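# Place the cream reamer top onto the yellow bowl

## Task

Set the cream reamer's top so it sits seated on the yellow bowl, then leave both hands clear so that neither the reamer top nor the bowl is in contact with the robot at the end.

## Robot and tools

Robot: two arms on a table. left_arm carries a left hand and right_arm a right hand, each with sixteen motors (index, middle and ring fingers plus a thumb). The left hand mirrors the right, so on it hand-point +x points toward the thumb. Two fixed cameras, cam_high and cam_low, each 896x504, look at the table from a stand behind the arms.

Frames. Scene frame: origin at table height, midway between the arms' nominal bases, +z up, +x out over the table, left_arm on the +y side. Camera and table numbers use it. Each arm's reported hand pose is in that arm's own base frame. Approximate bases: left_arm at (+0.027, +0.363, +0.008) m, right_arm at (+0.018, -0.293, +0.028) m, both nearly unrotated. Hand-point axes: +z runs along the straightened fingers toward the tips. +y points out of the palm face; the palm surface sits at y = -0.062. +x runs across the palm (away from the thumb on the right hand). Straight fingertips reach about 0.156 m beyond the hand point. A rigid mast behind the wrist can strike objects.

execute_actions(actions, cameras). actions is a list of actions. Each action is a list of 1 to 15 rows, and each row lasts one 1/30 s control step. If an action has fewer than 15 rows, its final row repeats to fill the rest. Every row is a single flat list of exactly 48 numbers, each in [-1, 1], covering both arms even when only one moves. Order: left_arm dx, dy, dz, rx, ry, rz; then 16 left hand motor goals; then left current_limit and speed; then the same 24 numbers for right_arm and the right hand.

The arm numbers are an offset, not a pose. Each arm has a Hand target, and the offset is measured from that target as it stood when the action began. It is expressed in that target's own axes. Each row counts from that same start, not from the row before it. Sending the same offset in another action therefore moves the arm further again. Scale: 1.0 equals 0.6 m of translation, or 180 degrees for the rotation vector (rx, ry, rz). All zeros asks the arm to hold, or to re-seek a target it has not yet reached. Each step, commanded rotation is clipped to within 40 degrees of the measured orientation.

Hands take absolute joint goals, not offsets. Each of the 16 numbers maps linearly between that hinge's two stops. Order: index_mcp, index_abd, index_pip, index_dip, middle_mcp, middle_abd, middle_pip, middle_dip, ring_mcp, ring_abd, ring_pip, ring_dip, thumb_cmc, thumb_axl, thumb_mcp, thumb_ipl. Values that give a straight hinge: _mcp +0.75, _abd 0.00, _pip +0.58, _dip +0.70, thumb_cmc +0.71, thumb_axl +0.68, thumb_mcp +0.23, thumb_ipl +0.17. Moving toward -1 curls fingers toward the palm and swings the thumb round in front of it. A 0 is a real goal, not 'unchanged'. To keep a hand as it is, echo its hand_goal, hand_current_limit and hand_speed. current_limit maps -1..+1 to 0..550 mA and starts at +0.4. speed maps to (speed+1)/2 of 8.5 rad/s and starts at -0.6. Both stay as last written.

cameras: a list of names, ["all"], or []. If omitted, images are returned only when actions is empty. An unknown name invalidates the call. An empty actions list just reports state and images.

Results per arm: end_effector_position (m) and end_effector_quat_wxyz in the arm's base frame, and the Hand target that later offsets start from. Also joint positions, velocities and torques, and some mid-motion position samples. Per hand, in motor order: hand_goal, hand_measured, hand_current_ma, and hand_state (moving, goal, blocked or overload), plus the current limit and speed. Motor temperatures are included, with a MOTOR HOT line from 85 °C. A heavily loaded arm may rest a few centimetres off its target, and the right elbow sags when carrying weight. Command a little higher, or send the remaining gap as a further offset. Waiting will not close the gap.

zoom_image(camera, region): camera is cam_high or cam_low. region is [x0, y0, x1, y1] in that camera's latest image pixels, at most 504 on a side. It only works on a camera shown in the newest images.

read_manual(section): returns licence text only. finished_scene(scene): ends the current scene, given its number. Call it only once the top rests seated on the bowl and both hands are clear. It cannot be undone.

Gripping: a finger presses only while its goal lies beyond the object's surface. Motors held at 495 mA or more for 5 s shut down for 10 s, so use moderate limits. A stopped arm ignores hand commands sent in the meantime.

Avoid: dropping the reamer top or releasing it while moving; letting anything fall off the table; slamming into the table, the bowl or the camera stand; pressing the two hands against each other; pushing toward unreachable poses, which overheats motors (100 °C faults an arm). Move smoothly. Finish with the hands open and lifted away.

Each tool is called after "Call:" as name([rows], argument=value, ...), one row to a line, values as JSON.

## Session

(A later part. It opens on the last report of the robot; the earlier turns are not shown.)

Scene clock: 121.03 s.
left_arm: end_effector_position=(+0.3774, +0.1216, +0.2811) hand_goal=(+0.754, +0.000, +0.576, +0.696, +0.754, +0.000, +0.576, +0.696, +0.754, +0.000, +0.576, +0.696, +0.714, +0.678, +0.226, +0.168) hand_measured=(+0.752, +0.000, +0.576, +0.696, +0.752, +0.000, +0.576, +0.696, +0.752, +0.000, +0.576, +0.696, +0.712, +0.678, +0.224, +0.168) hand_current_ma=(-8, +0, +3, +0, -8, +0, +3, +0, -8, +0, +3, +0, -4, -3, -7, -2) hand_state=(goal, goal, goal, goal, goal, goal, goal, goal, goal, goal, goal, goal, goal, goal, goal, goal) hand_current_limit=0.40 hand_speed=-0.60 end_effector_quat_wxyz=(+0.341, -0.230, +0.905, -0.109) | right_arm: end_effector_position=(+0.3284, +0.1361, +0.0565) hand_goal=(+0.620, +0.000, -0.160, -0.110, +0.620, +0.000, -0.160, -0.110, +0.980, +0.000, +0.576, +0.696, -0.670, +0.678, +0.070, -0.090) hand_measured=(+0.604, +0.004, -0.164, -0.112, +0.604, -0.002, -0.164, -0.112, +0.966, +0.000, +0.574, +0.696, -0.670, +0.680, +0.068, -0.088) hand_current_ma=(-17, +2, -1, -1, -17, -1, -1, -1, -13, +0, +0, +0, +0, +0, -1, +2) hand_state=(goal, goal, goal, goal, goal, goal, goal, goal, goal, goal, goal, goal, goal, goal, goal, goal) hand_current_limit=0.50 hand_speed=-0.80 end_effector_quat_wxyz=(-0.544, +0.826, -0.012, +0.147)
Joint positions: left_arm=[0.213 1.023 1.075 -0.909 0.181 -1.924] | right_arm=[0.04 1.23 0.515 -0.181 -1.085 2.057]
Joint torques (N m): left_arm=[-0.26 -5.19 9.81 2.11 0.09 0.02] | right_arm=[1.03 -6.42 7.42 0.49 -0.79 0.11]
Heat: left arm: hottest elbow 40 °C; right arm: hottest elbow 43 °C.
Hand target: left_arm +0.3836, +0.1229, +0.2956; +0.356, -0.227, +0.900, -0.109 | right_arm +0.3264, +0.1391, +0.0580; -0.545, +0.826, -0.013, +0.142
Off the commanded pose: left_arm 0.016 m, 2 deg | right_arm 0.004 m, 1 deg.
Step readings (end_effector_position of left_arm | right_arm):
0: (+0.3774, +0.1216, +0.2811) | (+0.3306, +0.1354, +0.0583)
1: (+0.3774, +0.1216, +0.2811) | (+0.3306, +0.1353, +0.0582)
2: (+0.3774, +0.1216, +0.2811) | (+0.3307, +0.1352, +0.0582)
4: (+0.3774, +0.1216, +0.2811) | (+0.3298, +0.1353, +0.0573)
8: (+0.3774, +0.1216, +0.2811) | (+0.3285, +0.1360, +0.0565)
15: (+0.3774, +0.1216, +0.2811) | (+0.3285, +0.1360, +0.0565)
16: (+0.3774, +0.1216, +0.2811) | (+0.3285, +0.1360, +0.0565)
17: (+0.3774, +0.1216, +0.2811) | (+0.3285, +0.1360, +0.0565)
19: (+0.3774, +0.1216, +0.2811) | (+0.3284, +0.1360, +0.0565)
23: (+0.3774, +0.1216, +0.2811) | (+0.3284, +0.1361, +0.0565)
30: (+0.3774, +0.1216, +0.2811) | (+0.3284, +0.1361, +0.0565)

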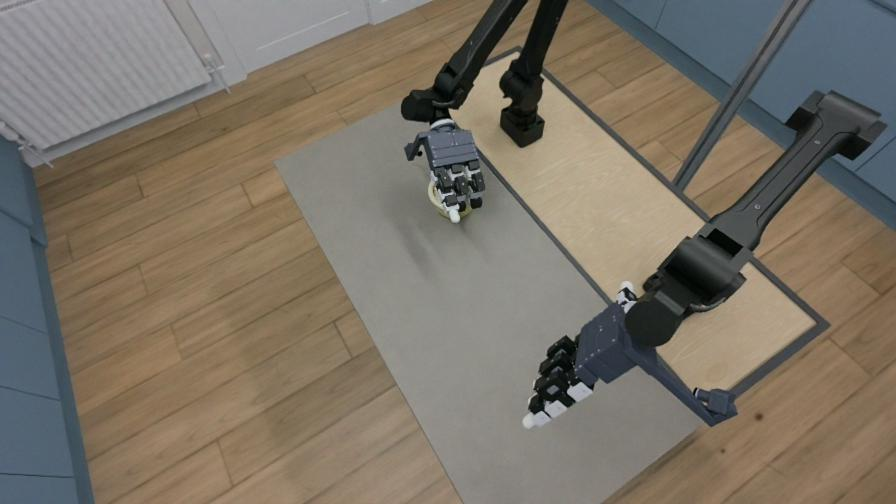

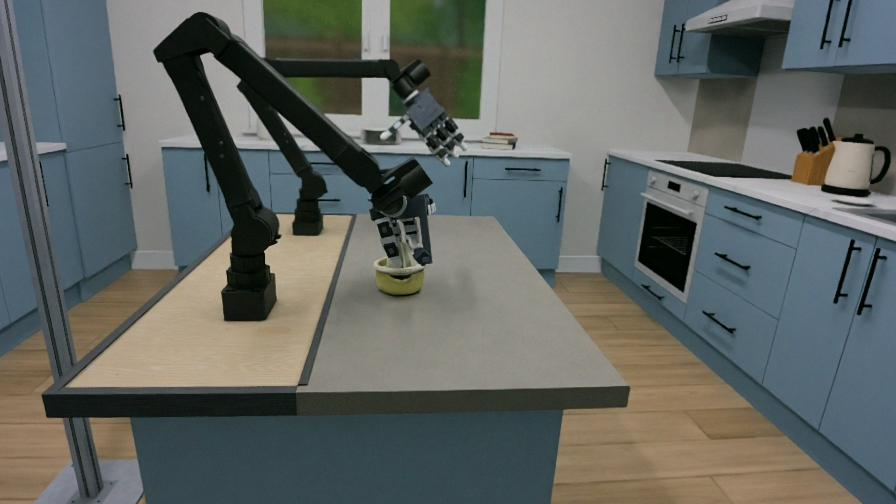

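Call:
execute_actions([
  [[0,0,0,0,0,0,0.754,0,0.576,0.696,0.754,0,0.576,0.696,0.754,0,0.576,0.696,0.714,0.678,0.226,0.168,0.4,-0.6,0,0,0,0,0,0,0.68,0,-0.155,-0.1,0.68,0,-0.155,-0.1,0.98,0,0.576,0.696,-0.67,0.678,0.12,-0.09,0.5,-0.7]],
  [[0,0,0,0,0,0,0.754,0,0.576,0.696,0.754,0,0.576,0.696,0.754,0,0.576,0.696,0.714,0.678,0.226,0.168,0.4,-0.6,0,0,0,0,0,0,0.822,0,-0.153,-0.029,0.822,0,-0.153,-0.029,0.98,0,0.576,0.696,-0.67,0.678,0.225,-0.049,0.5,-0.6]],
  [[0,0,0,0,0,0,0.754,0,0.576,0.696,0.754,0,0.576,0.696,0.754,0,0.576,0.696,0.714,0.678,0.226,0.168,0.4,-0.6,0.0302,-0.0425,-0.0133,0,0,0,0.822,0,-0.153,-0.029,0.822,0,-0.153,-0.029,0.98,0,0.576,0.696,-0.67,0.678,0.225,-0.049,0.5,-0.6]],
], cameras=["all"])

Call:
zoom_image(camera="cam_low", region=[364, 228, 432, 296])

Call:
zoom_image(camera="cam_high", region=[424, 170, 484, 222])

Scene clock: 123.87 s.
left_arm: end_effector_position=(+0.3774, +0.1216, +0.2811) hand_goal=(+0.754, +0.000, +0.576, +0.696, +0.754, +0.000, +0.576, +0.696, +0.754, +0.000, +0.576, +0.696, +0.714, +0.678, +0.226, +0.168) hand_measured=(+0.752, +0.000, +0.576, +0.696, +0.752, +0.000, +0.576, +0.696, +0.752, +0.000, +0.576, +0.696, +0.712, +0.678, +0.224, +0.168) hand_current_ma=(-8, +0, +3, +0, -8, +0, +3, +0, -8, +0, +3, +0, -4, -3, -7, -2) hand_state=(goal, goal, goal, goal, goal, goal, goal, goal, goal, goal, goal, goal, goal, goal, goal, goal) hand_current_limit=0.40 hand_speed=-0.60 end_effector_quat_wxyz=(+0.341, -0.230, +0.905, -0.109) | right_arm: end_effector_position=(+0.3206, +0.1367, +0.0663) hand_goal=(+0.822, +0.000, -0.152, -0.028, +0.822, +0.000, -0.152, -0.028, +0.980, +0.000, +0.576, +0.696, -0.670, +0.678, +0.226, -0.048) hand_measured=(+0.804, +0.004, -0.156, -0.030, +0.804, -0.002, -0.156, -0.030, +0.966, +0.000, +0.574, +0.696, -0.670, +0.680, +0.222, -0.050) hand_current_ma=(-21, +1, -2, -1, -20, -1, -2, -1, -13, +0, +0, +0, +0, +0, -3, -1) hand_state=(goal, goal, goal, goal, goal, goal, goal, goal, goal, goal, goal, goal, goal, goal, goal, goal) hand_current_limit=0.50 hand_speed=-0.60 end_effector_quat_wxyz=(-0.543, +0.830, -0.027, +0.124)
Joint positions: left_arm=[0.213 1.023 1.075 -0.909 0.181 -1.924] | right_arm=[0.042 1.206 0.543 -0.284 -1.085 2.063]
Joint torques (N m): left_arm=[-0.32 -5.25 9.8 2.1 0.09 0.02] | right_arm=[0.21 -7.12 11.41 0.46 -0.83 0.04]
Heat: left arm: hottest elbow 40 °C; right arm: hottest elbow 43 °C.
Hand target: left_arm +0.3836, +0.1229, +0.2956; +0.356, -0.227, +0.900, -0.109 | right_arm +0.3384, +0.1390, +0.0879; -0.545, +0.826, -0.013, +0.142
Off the commanded pose: left_arm 0.016 m, 2 deg | right_arm 0.028 m, 3 deg.
Step readings (end_effector_position of left_arm | right_arm):
0: (+0.3774, +0.1216, +0.2811) | (+0.3284, +0.1361, +0.0565)
1: (+0.3774, +0.1216, +0.2811) | (+0.3284, +0.1361, +0.0565)
2: (+0.3774, +0.1216, +0.2811) | (+0.3283, +0.1361, +0.0565)
4: (+0.3774, +0.1216, +0.2811) | (+0.3283, +0.1361, +0.0565)
8: (+0.3774, +0.1216, +0.2811) | (+0.3281, +0.1366, +0.0565)
15: (+0.3774, +0.1216, +0.2811) | (+0.3281, +0.1366, +0.0565)
16: (+0.3774, +0.1216, +0.2811) | (+0.3281, +0.1366, +0.0565)
17: (+0.3774, +0.1216, +0.2811) | (+0.3281, +0.1368, +0.0565)
19: (+0.3774, +0.1216, +0.2811) | (+0.3280, +0.1369, +0.0565)
23: (+0.3774, +0.1216, +0.2811) | (+0.3280, +0.1369, +0.0565)
30: (+0.3774, +0.1216, +0.2811) | (+0.3280, +0.1369, +0.0565)
31: (+0.3774, +0.1216, +0.2811) | (+0.3279, +0.1369, +0.0564)
32: (+0.3774, +0.1216, +0.2811) | (+0.3265, +0.1368, +0.0559)
34: (+0.3774, +0.1216, +0.2811) | (+0.3217, +0.1367, +0.0550)
38: (+0.3774, +0.1216, +0.2811) | (+0.3177, +0.1366, +0.0588)
45: (+0.3774, +0.1216, +0.2811) | (+0.3217, +0.1368, +0.0666)

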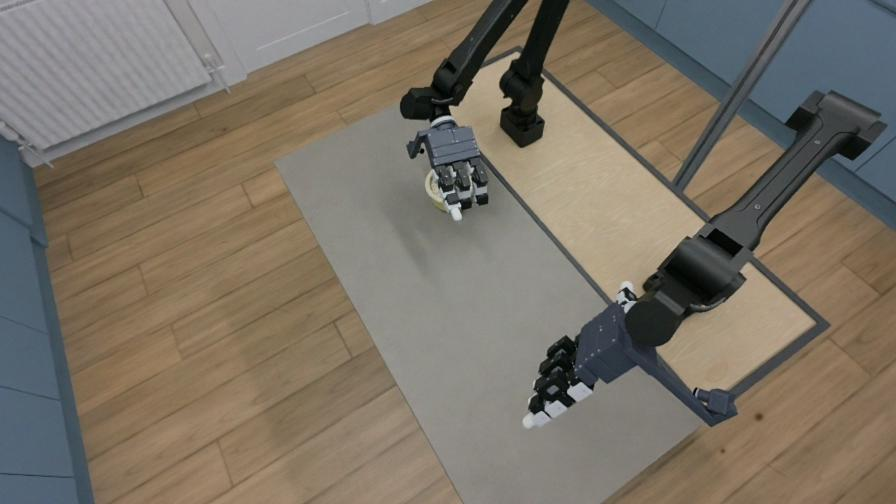

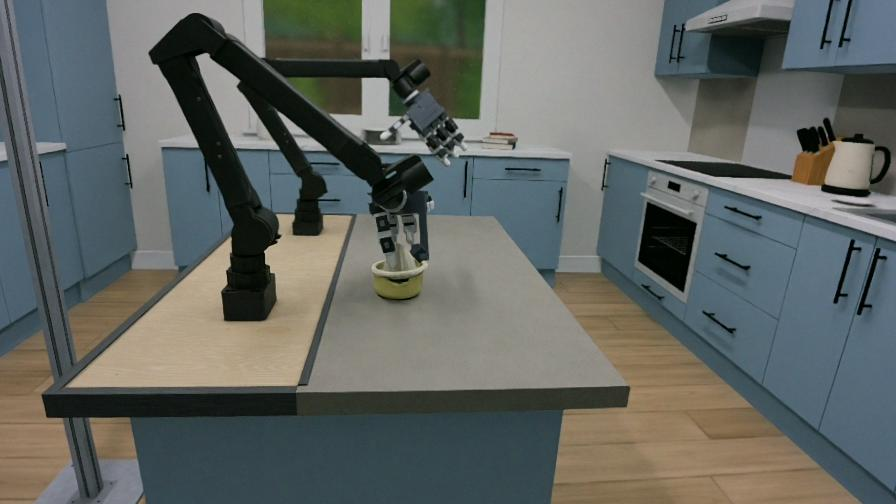

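Scaled by 7.412.

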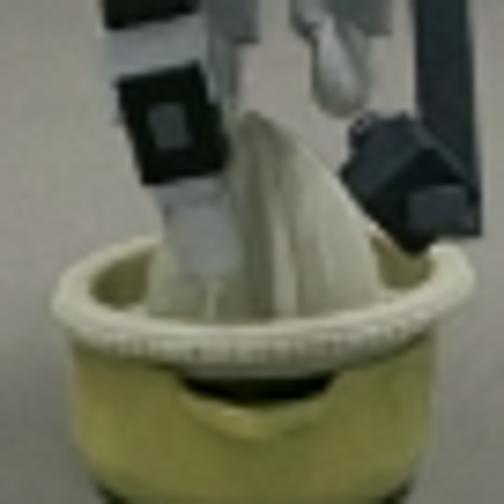

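Scaled by 8.400.

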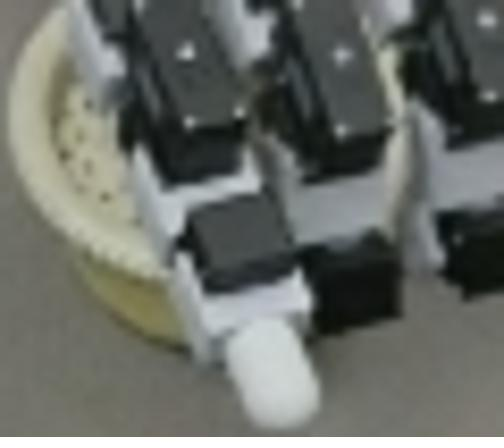

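Call:
execute_actions([
  [[0,0,0,0,0,0,0.754,0,0.576,0.696,0.754,0,0.576,0.696,0.754,0,0.576,0.696,0.714,0.678,0.226,0.168,0.4,-0.6,0.016,-0.0445,-0.0165,0,0,0,0.822,0,-0.153,-0.029,0.822,0,-0.153,-0.029,0.98,0,0.576,0.696,-0.67,0.678,0.225,-0.049,0.5,-0.6]],
  [[0,0,0,0,0,0,0.754,0,0.576,0.696,0.754,0,0.576,0.696,0.754,0,0.576,0.696,0.714,0.678,0.226,0.168,0.4,-0.6,0.011,-0.0452,-0.0183,0,0,0,0.822,0,-0.153,-0.029,0.822,0,-0.153,-0.029,0.98,0,0.576,0.696,-0.67,0.678,0.225,-0.049,0.5,-0.6]],
  [[0,0,0,0,0,0,0.754,0,0.576,0.696,0.754,0,0.576,0.696,0.754,0,0.576,0.696,0.714,0.678,0.226,0.168,0.4,-0.6,0.011,-0.0452,-0.0183,0,0,0,0.822,0,-0.153,-0.029,0.822,0,-0.153,-0.029,0.98,0,0.576,0.696,-0.67,0.678,0.225,-0.049,0.5,-0.6]],
], cameras=["all"])

Call:
zoom_image(camera="cam_low", region=[364, 236, 432, 304])

Call:
zoom_image(camera="cam_high", region=[416, 160, 480, 224])

Scene clock: 127.23 s.
left_arm: end_effector_position=(+0.3774, +0.1216, +0.2811) hand_goal=(+0.754, +0.000, +0.576, +0.696, +0.754, +0.000, +0.576, +0.696, +0.754, +0.000, +0.576, +0.696, +0.714, +0.678, +0.226, +0.168) hand_measured=(+0.752, +0.000, +0.576, +0.696, +0.752, +0.000, +0.576, +0.696, +0.752, +0.000, +0.576, +0.696, +0.712, +0.678, +0.224, +0.168) hand_current_ma=(-8, +0, +3, +0, -8, +0, +3, +0, -8, +0, +3, +0, -4, -3, -7, -2) hand_state=(goal, goal, goal, goal, goal, goal, goal, goal, goal, goal, goal, goal, goal, goal, goal, goal) hand_current_limit=0.40 hand_speed=-0.60 end_effector_quat_wxyz=(+0.341, -0.230, +0.905, -0.109) | right_arm: end_effector_position=(+0.3275, +0.1370, +0.1537) hand_goal=(+0.822, +0.000, -0.152, -0.028, +0.822, +0.000, -0.152, -0.028, +0.980, +0.000, +0.576, +0.696, -0.670, +0.678, +0.226, -0.048) hand_measured=(+0.804, +0.004, -0.156, -0.030, +0.804, -0.002, -0.156, -0.030, +0.966, +0.000, +0.574, +0.696, -0.670, +0.680, +0.222, -0.050) hand_current_ma=(-20, +1, -2, -1, -19, -1, -2, -1, -13, +0, +0, +0, +0, +0, -3, -1) hand_state=(goal, goal, goal, goal, goal, goal, goal, goal, goal, goal, goal, goal, goal, goal, goal, goal) hand_current_limit=0.50 hand_speed=-0.60 end_effector_quat_wxyz=(-0.543, +0.830, -0.028, +0.124)
Joint positions: left_arm=[0.213 1.023 1.075 -0.909 0.181 -1.924] | right_arm=[0.042 1.072 0.711 -0.582 -1.084 2.067]
Joint torques (N m): left_arm=[-0.26 -5.25 9.8 2.1 0.09 0.01] | right_arm=[0.73 -6.18 13.16 0.09 -0.83 0.03]
Heat: left arm: hottest elbow 40 °C; right arm: hottest elbow 44 °C.
Hand target: left_arm +0.3836, +0.1229, +0.2956; +0.356, -0.227, +0.900, -0.109 | right_arm +0.3416, +0.1391, +0.1779; -0.545, +0.826, -0.013, +0.143
Off the commanded pose: left_arm 0.016 m, 2 deg | right_arm 0.028 m, 3 deg.
Step readings (end_effector_position of left_arm | right_arm):
0: (+0.3774, +0.1216, +0.2811) | (+0.3206, +0.1367, +0.0663)
1: (+0.3774, +0.1216, +0.2811) | (+0.3205, +0.1367, +0.0664)
2: (+0.3774, +0.1216, +0.2811) | (+0.3199, +0.1367, +0.0670)
4: (+0.3774, +0.1216, +0.2811) | (+0.3188, +0.1366, +0.0708)
8: (+0.3774, +0.1216, +0.2811) | (+0.3232, +0.1369, +0.0868)
15: (+0.3774, +0.1216, +0.2811) | (+0.3272, +0.1370, +0.0978)
16: (+0.3774, +0.1216, +0.2811) | (+0.3266, +0.1370, +0.0975)
17: (+0.3774, +0.1216, +0.2811) | (+0.3253, +0.1370, +0.0976)
19: (+0.3774, +0.1216, +0.2811) | (+0.3230, +0.1368, +0.1001)
23: (+0.3774, +0.1216, +0.2811) | (+0.3244, +0.1369, +0.1138)
30: (+0.3774, +0.1216, +0.2811) | (+0.3276, +0.1370, +0.1254)
31: (+0.3774, +0.1216, +0.2811) | (+0.3272, +0.1370, +0.1253)
32: (+0.3774, +0.1216, +0.2811) | (+0.3258, +0.1370, +0.1253)
34: (+0.3774, +0.1216, +0.2811) | (+0.3239, +0.1369, +0.1280)
38: (+0.3774, +0.1216, +0.2811) | (+0.3259, +0.1370, +0.1421)
45: (+0.3774, +0.1216, +0.2811) | (+0.3288, +0.1371, +0.1541)

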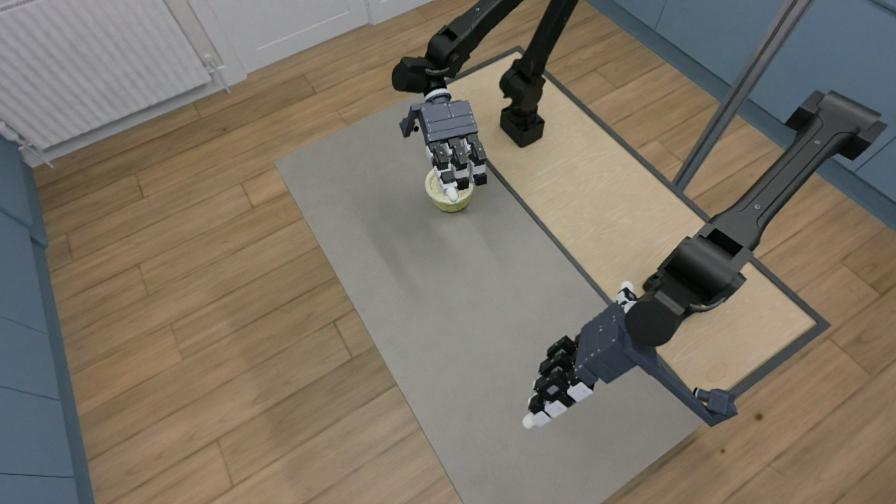

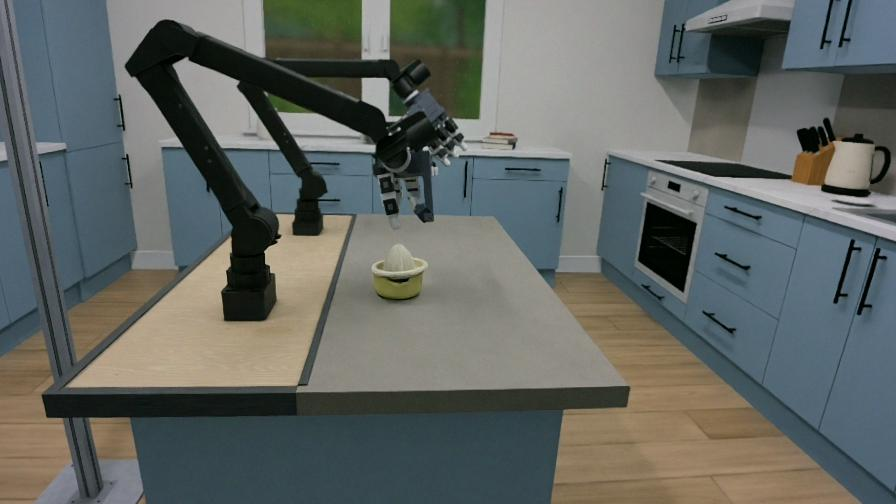

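Scaled by 7.412.

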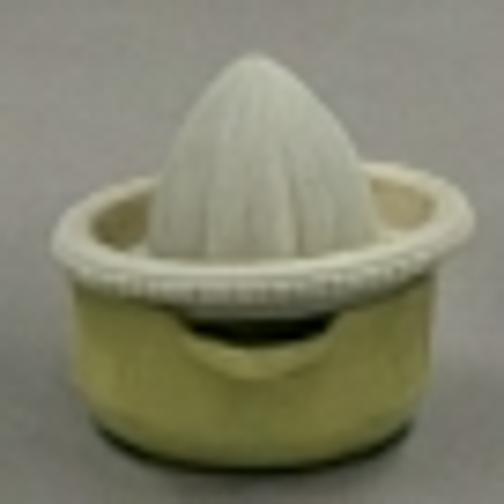

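Scaled by 7.875.

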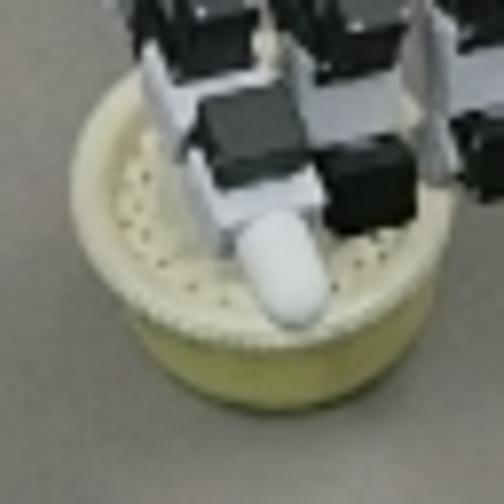

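Call:
execute_actions([
  [[0,0,0,0,0,0,0.754,0,0.576,0.696,0.754,0,0.576,0.696,0.754,0,0.576,0.696,0.714,0.678,0.226,0.168,0.4,-0.6,-0.0085,0.033,-0.0183,-0.0065,-0.0148,0.0328,0.685,0,-0.153,-0.101,0.685,0,-0.153,-0.101,0.98,0,0.576,0.696,-0.67,0.678,0.056,-0.103,0.4,-0.6]],
  [[0,0,0,0,0,0,0.754,0,0.576,0.696,0.754,0,0.576,0.696,0.754,0,0.576,0.696,0.714,0.678,0.226,0.168,0.4,-0.6,-0.0058,0.0341,-0.0173,-0.0065,-0.0148,0.0328,0.685,0,-0.153,-0.101,0.685,0,-0.153,-0.101,0.98,0,0.576,0.696,-0.67,0.678,0.056,-0.103,0.4,-0.6]],
], cameras=["all"])

Call:
zoom_image(camera="cam_low", region=[354, 206, 444, 306])

Call:
zoom_image(camera="cam_high", region=[406, 140, 490, 224])

Scene clock: 131.77 s.
left_arm: end_effector_position=(+0.3774, +0.1216, +0.2811) hand_goal=(+0.754, +0.000, +0.576, +0.696, +0.754, +0.000, +0.576, +0.696, +0.754, +0.000, +0.576, +0.696, +0.714, +0.678, +0.226, +0.168) hand_measured=(+0.752, +0.000, +0.576, +0.696, +0.752, +0.000, +0.576, +0.696, +0.752, +0.000, +0.576, +0.696, +0.712, +0.678, +0.224, +0.168) hand_current_ma=(-8, +0, +3, +0, -8, +0, +3, +0, -8, +0, +3, +0, -4, -3, -7, -2) hand_state=(goal, goal, goal, goal, goal, goal, goal, goal, goal, goal, goal, goal, goal, goal, goal, goal) hand_current_limit=0.40 hand_speed=-0.60 end_effector_quat_wxyz=(+0.341, -0.230, +0.905, -0.109) | right_arm: end_effector_position=(+0.3140, +0.1071, +0.1330) hand_goal=(+0.686, +0.000, -0.152, -0.100, +0.686, +0.000, -0.152, -0.100, +0.980, +0.000, +0.576, +0.696, -0.670, +0.678, +0.056, -0.102) hand_measured=(+0.680, +0.002, -0.156, -0.098, +0.680, -0.002, -0.156, -0.096, +0.966, +0.000, +0.574, +0.696, -0.670, +0.680, +0.058, -0.100) hand_current_ma=(-3, +1, -2, +1, -3, -1, -2, +2, -13, +0, +0, +0, +0, +0, +1, +1) hand_state=(goal, goal, goal, goal, goal, goal, goal, goal, goal, goal, goal, goal, goal, goal, goal, goal) hand_current_limit=0.40 hand_speed=-0.60 end_effector_quat_wxyz=(-0.538, +0.838, -0.087, +0.032)
Joint positions: left_arm=[0.213 1.023 1.075 -0.909 0.181 -1.924] | right_arm=[-0.055 1.219 0.799 -0.922 -1.126 1.869]
Joint torques (N m): left_arm=[-0.15 -5.13 9.8 2.11 0.09 0.02] | right_arm=[-0.56 -6.59 12.23 -0.51 -1.14 -0.02]
Heat: left arm: hottest elbow 40 °C; right arm: hottest elbow 46 °C.
Hand target: left_arm +0.3836, +0.1229, +0.2956; +0.356, -0.227, +0.900, -0.109 | right_arm +0.3316, +0.1053, +0.1478; -0.540, +0.837, -0.075, +0.047
Off the commanded pose: left_arm 0.016 m, 2 deg | right_arm 0.023 m, 2 deg.
Step readings (end_effector_position of left_arm | right_arm):
0: (+0.3774, +0.1216, +0.2811) | (+0.3274, +0.1370, +0.1536)
1: (+0.3774, +0.1216, +0.2811) | (+0.3271, +0.1371, +0.1536)
2: (+0.3774, +0.1216, +0.2811) | (+0.3254, +0.1372, +0.1538)
4: (+0.3774, +0.1216, +0.2811) | (+0.3207, +0.1359, +0.1542)
8: (+0.3774, +0.1216, +0.2811) | (+0.3188, +0.1278, +0.1493)
15: (+0.3774, +0.1216, +0.2811) | (+0.3170, +0.1238, +0.1435)
16: (+0.3774, +0.1216, +0.2811) | (+0.3169, +0.1238, +0.1439)
17: (+0.3774, +0.1216, +0.2811) | (+0.3161, +0.1232, +0.1442)
19: (+0.3774, +0.1216, +0.2811) | (+0.3142, +0.1208, +0.1445)
23: (+0.3774, +0.1216, +0.2811) | (+0.3146, +0.1114, +0.1371)
30: (+0.3774, +0.1216, +0.2811) | (+0.3114, +0.1075, +0.1305)

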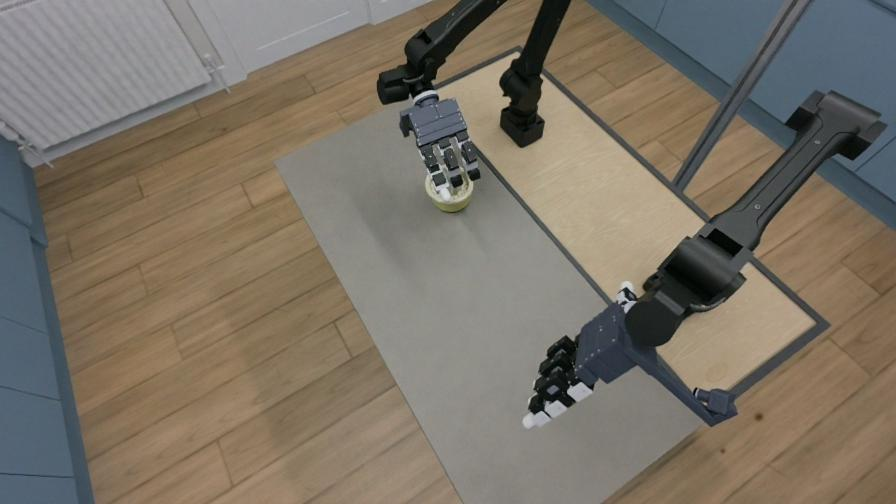

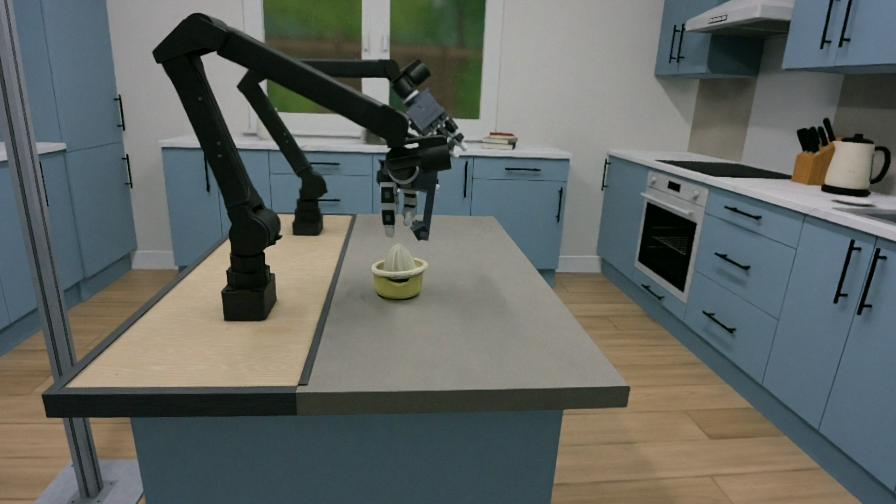

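Scaled by 5.040.

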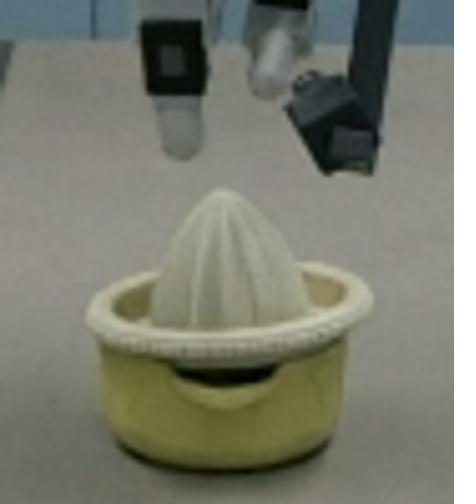

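Scaled by 6.000.

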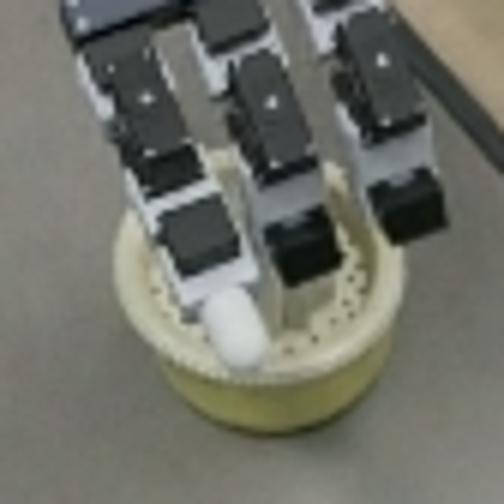

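Call:
execute_actions([
  [[0,0,0,0,0,0,0.754,0,0.576,0.696,0.754,0,0.576,0.696,0.754,0,0.576,0.696,0.714,0.678,0.226,0.168,0.4,-0.6,-0.0003,0.0404,0.0158,0,0,0,0.685,0,-0.153,-0.101,0.685,0,-0.153,-0.101,0.98,0,0.576,0.696,-0.67,0.678,0.056,-0.103,0.4,-0.6]],
  [[0,0,0,0,0,0,0.754,0,0.576,0.696,0.754,0,0.576,0.696,0.754,0,0.576,0.696,0.714,0.678,0.226,0.168,0.4,-0.6,-0.0003,0.0404,0.0158,0,0,0,0.685,0,-0.153,-0.101,0.685,0,-0.153,-0.101,0.98,0,0.576,0.696,-0.67,0.678,0.056,-0.103,0.4,-0.6]],
], cameras=["all"])

Call:
zoom_image(camera="cam_low", region=[354, 206, 444, 306])

Call:
zoom_image(camera="cam_high", region=[406, 140, 490, 224])

Scene clock: 134.17 s.
left_arm: end_effector_position=(+0.3774, +0.1216, +0.2811) hand_goal=(+0.754, +0.000, +0.576, +0.696, +0.754, +0.000, +0.576, +0.696, +0.754, +0.000, +0.576, +0.696, +0.714, +0.678, +0.226, +0.168) hand_measured=(+0.752, +0.000, +0.576, +0.696, +0.752, +0.000, +0.576, +0.696, +0.752, +0.000, +0.576, +0.696, +0.712, +0.678, +0.224, +0.168) hand_current_ma=(-8, +0, +3, +0, -8, +0, +3, +0, -8, +0, +3, +0, -4, -3, -7, -2) hand_state=(goal, goal, goal, goal, goal, goal, goal, goal, goal, goal, goal, goal, goal, goal, goal, goal) hand_current_limit=0.40 hand_speed=-0.60 end_effector_quat_wxyz=(+0.341, -0.230, +0.905, -0.109) | right_arm: end_effector_position=(+0.3234, +0.1056, +0.0965) hand_goal=(+0.686, +0.000, -0.152, -0.100, +0.686, +0.000, -0.152, -0.100, +0.980, +0.000, +0.576, +0.696, -0.670, +0.678, +0.056, -0.102) hand_measured=(+0.680, +0.002, -0.156, -0.098, +0.680, -0.002, -0.156, -0.096, +0.966, +0.000, +0.574, +0.696, -0.670, +0.680, +0.058, -0.100) hand_current_ma=(-3, +1, -2, +1, -3, -1, -2, +2, -13, +0, +0, +0, +0, +0, +1, +1) hand_state=(goal, goal, goal, goal, goal, goal, goal, goal, goal, goal, goal, goal, goal, goal, goal, goal) hand_current_limit=0.40 hand_speed=-0.60 end_effector_quat_wxyz=(-0.539, +0.838, -0.080, +0.037)
Joint positions: left_arm=[0.213 1.023 1.075 -0.909 0.181 -1.924] | right_arm=[-0.058 1.296 0.758 -0.809 -1.13 1.844]
Joint torques (N m): left_arm=[-0.26 -5.13 9.81 2.11 0.09 0.02] | right_arm=[-0.44 -6.53 7.86 0.83 -1.08 -0.01]
Heat: left arm: hottest elbow 40 °C; right arm: hottest elbow 46 °C.
Hand target: left_arm +0.3836, +0.1229, +0.2956; +0.356, -0.227, +0.900, -0.109 | right_arm +0.3307, +0.1027, +0.0959; -0.540, +0.837, -0.075, +0.047
Off the commanded pose: left_arm 0.016 m, 2 deg | right_arm 0.008 m, 1 deg.
Step readings (end_effector_position of left_arm | right_arm):
0: (+0.3774, +0.1216, +0.2811) | (+0.3141, +0.1071, +0.1330)
1: (+0.3774, +0.1216, +0.2811) | (+0.3141, +0.1071, +0.1330)
2: (+0.3774, +0.1216, +0.2811) | (+0.3142, +0.1071, +0.1328)
4: (+0.3774, +0.1216, +0.2811) | (+0.3158, +0.1071, +0.1316)
8: (+0.3774, +0.1216, +0.2811) | (+0.3208, +0.1068, +0.1258)
15: (+0.3774, +0.1216, +0.2811) | (+0.3234, +0.1066, +0.1228)
16: (+0.3774, +0.1216, +0.2811) | (+0.3235, +0.1066, +0.1227)
17: (+0.3774, +0.1216, +0.2811) | (+0.3243, +0.1065, +0.1219)
19: (+0.3774, +0.1216, +0.2811) | (+0.3258, +0.1061, +0.1179)
23: (+0.3774, +0.1216, +0.2811) | (+0.3230, +0.1056, +0.1039)
30: (+0.3774, +0.1216, +0.2811) | (+0.3228, +0.1056, +0.0965)

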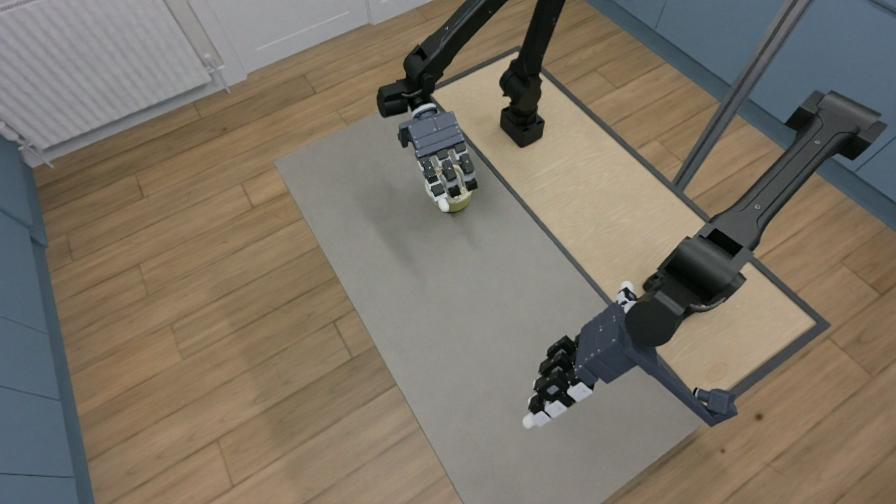

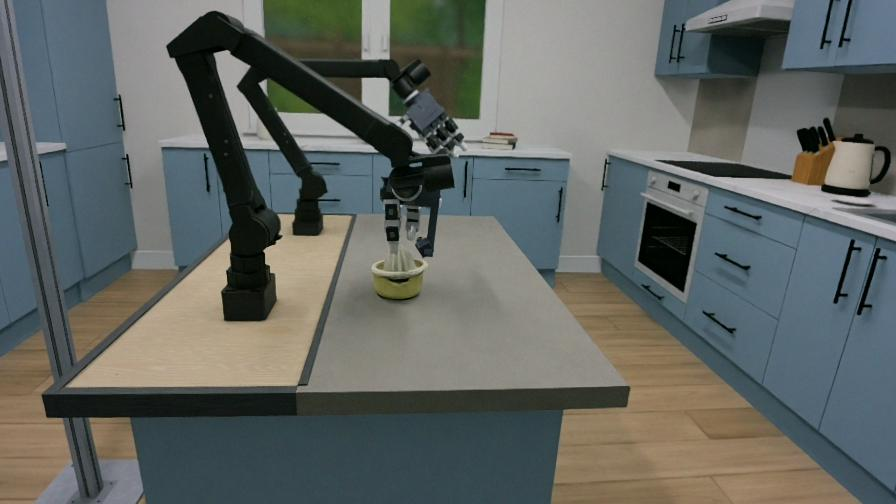

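Scaled by 5.040.

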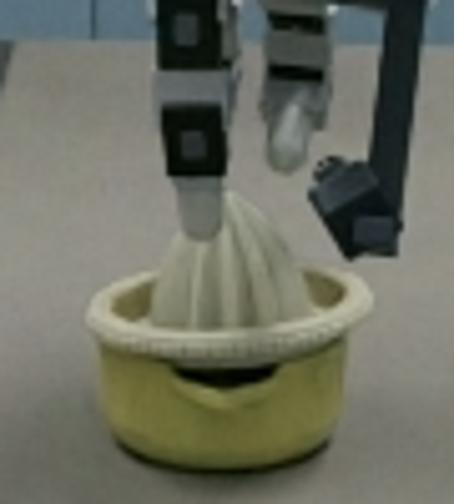

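Scaled by 6.000.

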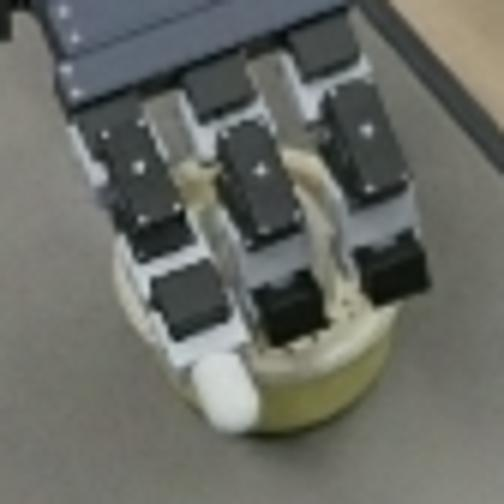

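Call:
execute_actions([
  [[0,0,0,0,0,0,0.754,0,0.576,0.696,0.754,0,0.576,0.696,0.754,0,0.576,0.696,0.714,0.678,0.226,0.168,0.4,-0.6,0.0065,0.0343,0.0172,0,0,0,0.685,0,-0.153,-0.101,0.685,0,-0.153,-0.101,0.98,0,0.576,0.696,-0.67,0.678,0.056,-0.103,0.4,-0.6]],
], cameras=["all"])

Call:
zoom_image(camera="cam_low", region=[354, 206, 444, 306])

Call:
zoom_image(camera="cam_high", region=[406, 140, 490, 224])

Scene clock: 137.63 s.
left_arm: end_effector_position=(+0.3774, +0.1216, +0.2811) hand_goal=(+0.754, +0.000, +0.576, +0.696, +0.754, +0.000, +0.576, +0.696, +0.754, +0.000, +0.576, +0.696, +0.714, +0.678, +0.226, +0.168) hand_measured=(+0.752, +0.000, +0.576, +0.696, +0.752, +0.000, +0.576, +0.696, +0.752, +0.000, +0.576, +0.696, +0.712, +0.678, +0.224, +0.168) hand_current_ma=(-8, +0, +3, +0, -8, +0, +3, +0, -8, +0, +3, +0, -4, -3, -7, -2) hand_state=(goal, goal, goal, goal, goal, goal, goal, goal, goal, goal, goal, goal, goal, goal, goal, goal) hand_current_limit=0.40 hand_speed=-0.60 end_effector_quat_wxyz=(+0.341, -0.230, +0.905, -0.109) | right_arm: end_effector_position=(+0.3281, +0.1053, +0.0738) hand_goal=(+0.686, +0.000, -0.152, -0.100, +0.686, +0.000, -0.152, -0.100, +0.980, +0.000, +0.576, +0.696, -0.670, +0.678, +0.056, -0.102) hand_measured=(+0.680, +0.002, -0.156, -0.098, +0.680, -0.002, -0.156, -0.096, +0.966, +0.000, +0.574, +0.696, -0.670, +0.680, +0.058, -0.100) hand_current_ma=(-3, +1, -2, +1, -3, -1, -2, +2, -13, +0, +0, +0, +0, +0, +1, +1) hand_state=(goal, goal, goal, goal, goal, goal, goal, goal, goal, goal, goal, goal, goal, goal, goal, goal) hand_current_limit=0.40 hand_speed=-0.60 end_effector_quat_wxyz=(-0.539, +0.838, -0.078, +0.039)
Joint positions: left_arm=[0.213 1.023 1.075 -0.909 0.181 -1.924] | right_arm=[-0.058 1.347 0.733 -0.73 -1.13 1.843]
Joint torques (N m): left_arm=[-0.26 -5.3 9.8 2.1 0.09 0.02] | right_arm=[1.08 -7 7.6 0.54 -1.03 0.03]
Heat: left arm: hottest elbow 40 °C; right arm: hottest elbow 46 °C.
Hand target: left_arm +0.3836, +0.1229, +0.2956; +0.356, -0.227, +0.900, -0.109 | right_arm +0.3345, +0.1029, +0.0728; -0.540, +0.837, -0.075, +0.047
Off the commanded pose: left_arm 0.016 m, 2 deg | right_arm 0.007 m, 1 deg.
Step readings (end_effector_position of left_arm | right_arm):
0: (+0.3774, +0.1216, +0.2811) | (+0.3234, +0.1056, +0.0965)
1: (+0.3774, +0.1216, +0.2811) | (+0.3235, +0.1056, +0.0965)
2: (+0.3774, +0.1216, +0.2811) | (+0.3242, +0.1056, +0.0958)
4: (+0.3774, +0.1216, +0.2811) | (+0.3270, +0.1054, +0.0925)
8: (+0.3774, +0.1216, +0.2811) | (+0.3279, +0.1053, +0.0812)
15: (+0.3774, +0.1216, +0.2811) | (+0.3275, +0.1054, +0.0738)

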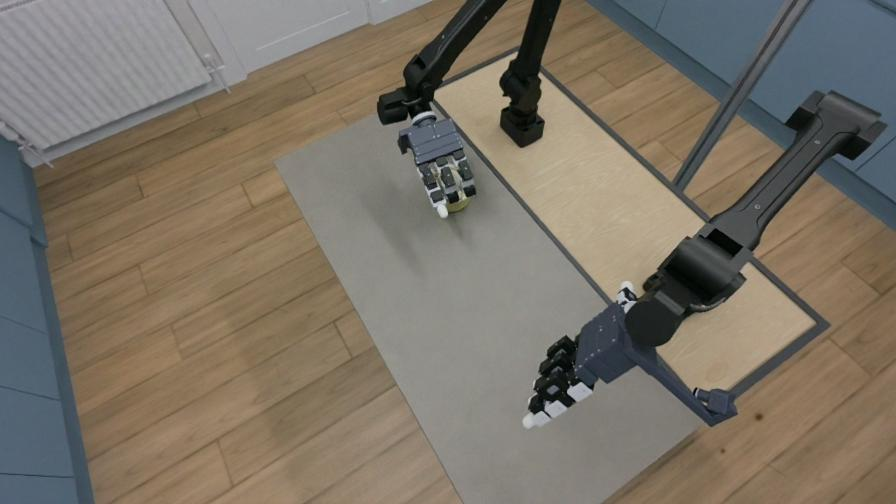

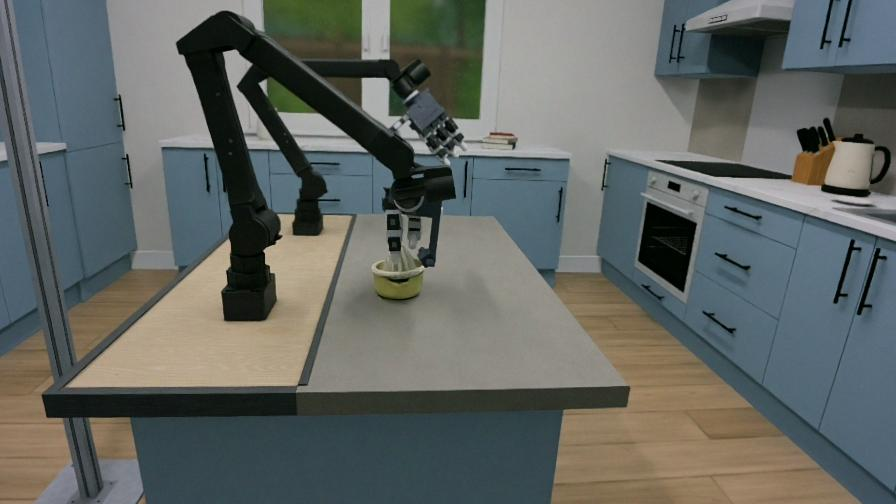

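Scaled by 5.040.

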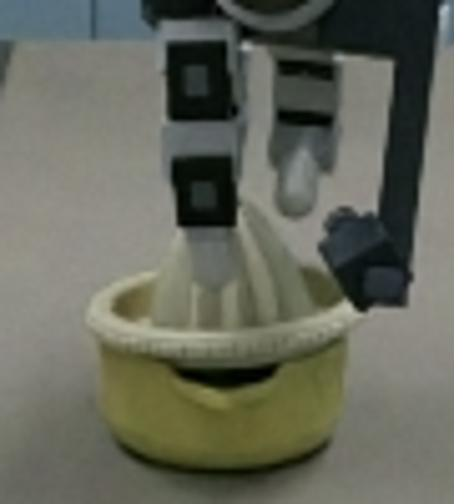

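Scaled by 6.000.

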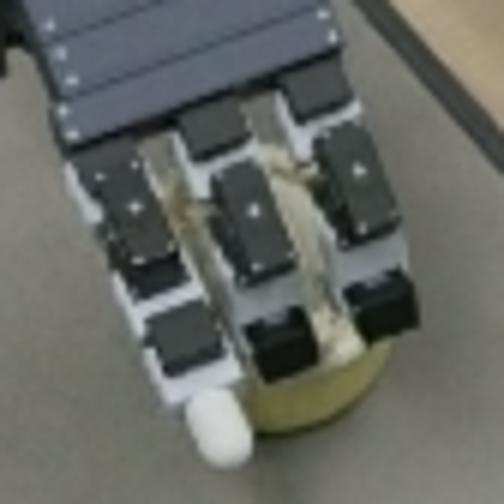

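Call:
execute_actions([
  [[0,0,0,0,0,0,0.754,0,0.576,0.696,0.754,0,0.576,0.696,0.754,0,0.576,0.696,0.714,0.678,0.226,0.168,0.4,-0.6,0.0008,0.0328,0.0206,0,0,0,0.685,0,-0.153,-0.101,0.685,0,-0.153,-0.101,0.98,0,0.576,0.696,-0.67,0.678,0.056,-0.103,0.4,-0.6]],
], cameras=["all"])

Call:
zoom_image(camera="cam_low", region=[354, 216, 444, 306])

Call:
zoom_image(camera="cam_high", region=[406, 140, 490, 224])

Scene clock: 139.03 s.
left_arm: end_effector_position=(+0.3774, +0.1216, +0.2811) hand_goal=(+0.754, +0.000, +0.576, +0.696, +0.754, +0.000, +0.576, +0.696, +0.754, +0.000, +0.576, +0.696, +0.714, +0.678, +0.226, +0.168) hand_measured=(+0.752, +0.000, +0.576, +0.696, +0.752, +0.000, +0.576, +0.696, +0.752, +0.000, +0.576, +0.696, +0.712, +0.678, +0.224, +0.168) hand_current_ma=(-8, +0, +3, +0, -8, +0, +3, +0, -8, +0, +3, +0, -4, -3, -7, -2) hand_state=(goal, goal, goal, goal, goal, goal, goal, goal, goal, goal, goal, goal, goal, goal, goal, goal) hand_current_limit=0.40 hand_speed=-0.60 end_effector_quat_wxyz=(+0.341, -0.230, +0.905, -0.109) | right_arm: end_effector_position=(+0.3320, +0.1052, +0.0518) hand_goal=(+0.686, +0.000, -0.152, -0.100, +0.686, +0.000, -0.152, -0.100, +0.980, +0.000, +0.576, +0.696, -0.670, +0.678, +0.056, -0.102) hand_measured=(+0.680, +0.002, -0.156, -0.098, +0.680, -0.002, -0.156, -0.096, +0.966, +0.000, +0.574, +0.696, -0.670, +0.680, +0.052, -0.104) hand_current_ma=(-3, +1, -2, +1, -3, -1, -2, +1, -13, +0, +0, +0, +0, +0, -2, +0) hand_state=(goal, goal, goal, goal, goal, goal, goal, goal, goal, goal, goal, goal, goal, goal, goal, goal) hand_current_limit=0.40 hand_speed=-0.60 end_effector_quat_wxyz=(-0.540, +0.837, -0.075, +0.045)
Joint positions: left_arm=[0.213 1.023 1.075 -0.909 0.181 -1.924] | right_arm=[-0.058 1.391 0.703 -0.634 -1.13 1.85]
Joint torques (N m): left_arm=[-0.15 -5.25 9.8 2.1 0.09 0.02] | right_arm=[1.26 -7.82 7.25 0.84 -0.98 0.19]
Heat: left arm: hottest elbow 40 °C; right arm: hottest elbow 46 °C.
Hand target: left_arm +0.3836, +0.1229, +0.2956; +0.356, -0.227, +0.900, -0.109 | right_arm +0.3353, +0.1059, +0.0497; -0.540, +0.837, -0.076, +0.047
Off the commanded pose: left_arm 0.016 m, 2 deg | right_arm 0.004 m, 0 deg.
Step readings (end_effector_position of left_arm | right_arm):
0: (+0.3774, +0.1216, +0.2811) | (+0.3281, +0.1053, +0.0738)
1: (+0.3774, +0.1216, +0.2811) | (+0.3284, +0.1053, +0.0737)
2: (+0.3774, +0.1216, +0.2811) | (+0.3293, +0.1052, +0.0731)
4: (+0.3774, +0.1216, +0.2811) | (+0.3320, +0.1051, +0.0696)
8: (+0.3774, +0.1216, +0.2811) | (+0.3316, +0.1051, +0.0580)
15: (+0.3774, +0.1216, +0.2811) | (+0.3315, +0.1052, +0.0518)

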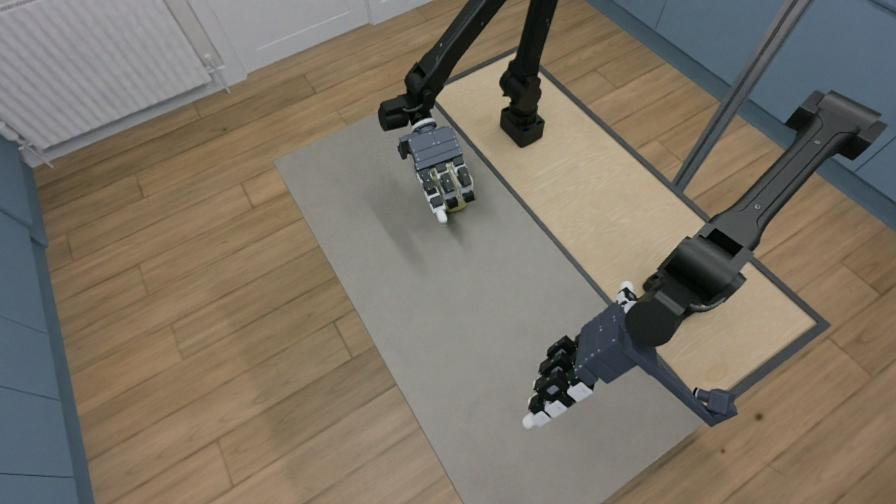

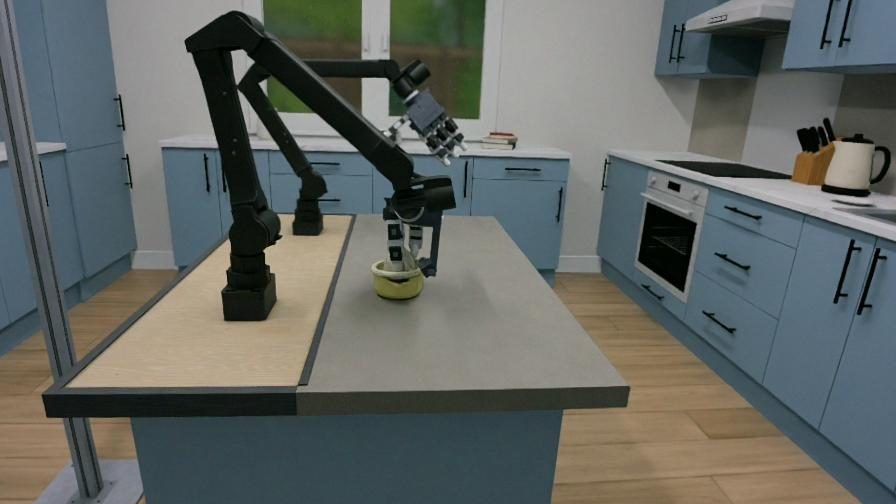

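Scaled by 5.600.

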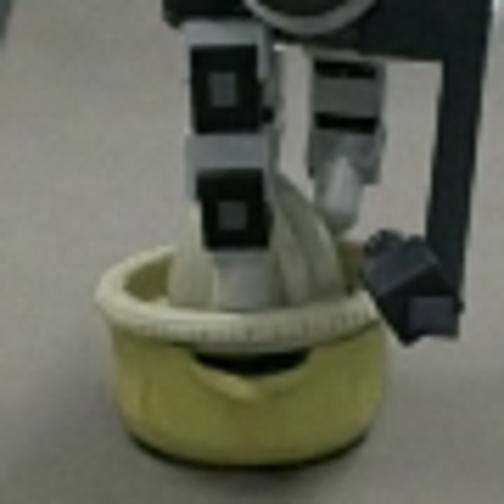

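Scaled by 6.000.

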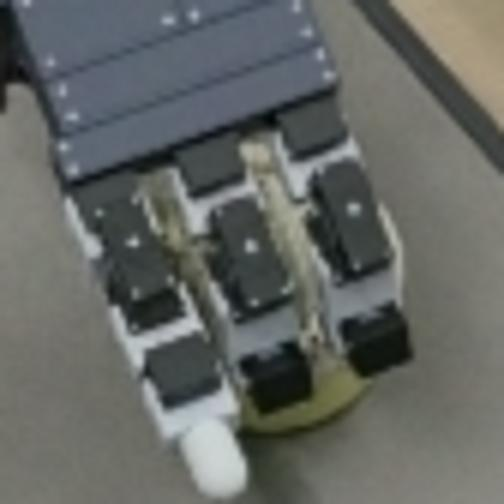

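Call:
zoom_image(camera="cam_low", region=[366, 248, 432, 304])

Scaled by 7.636.

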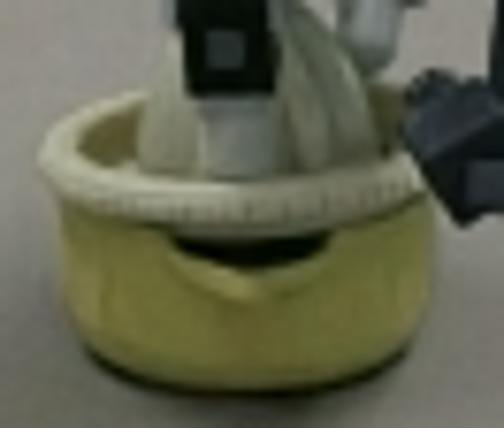

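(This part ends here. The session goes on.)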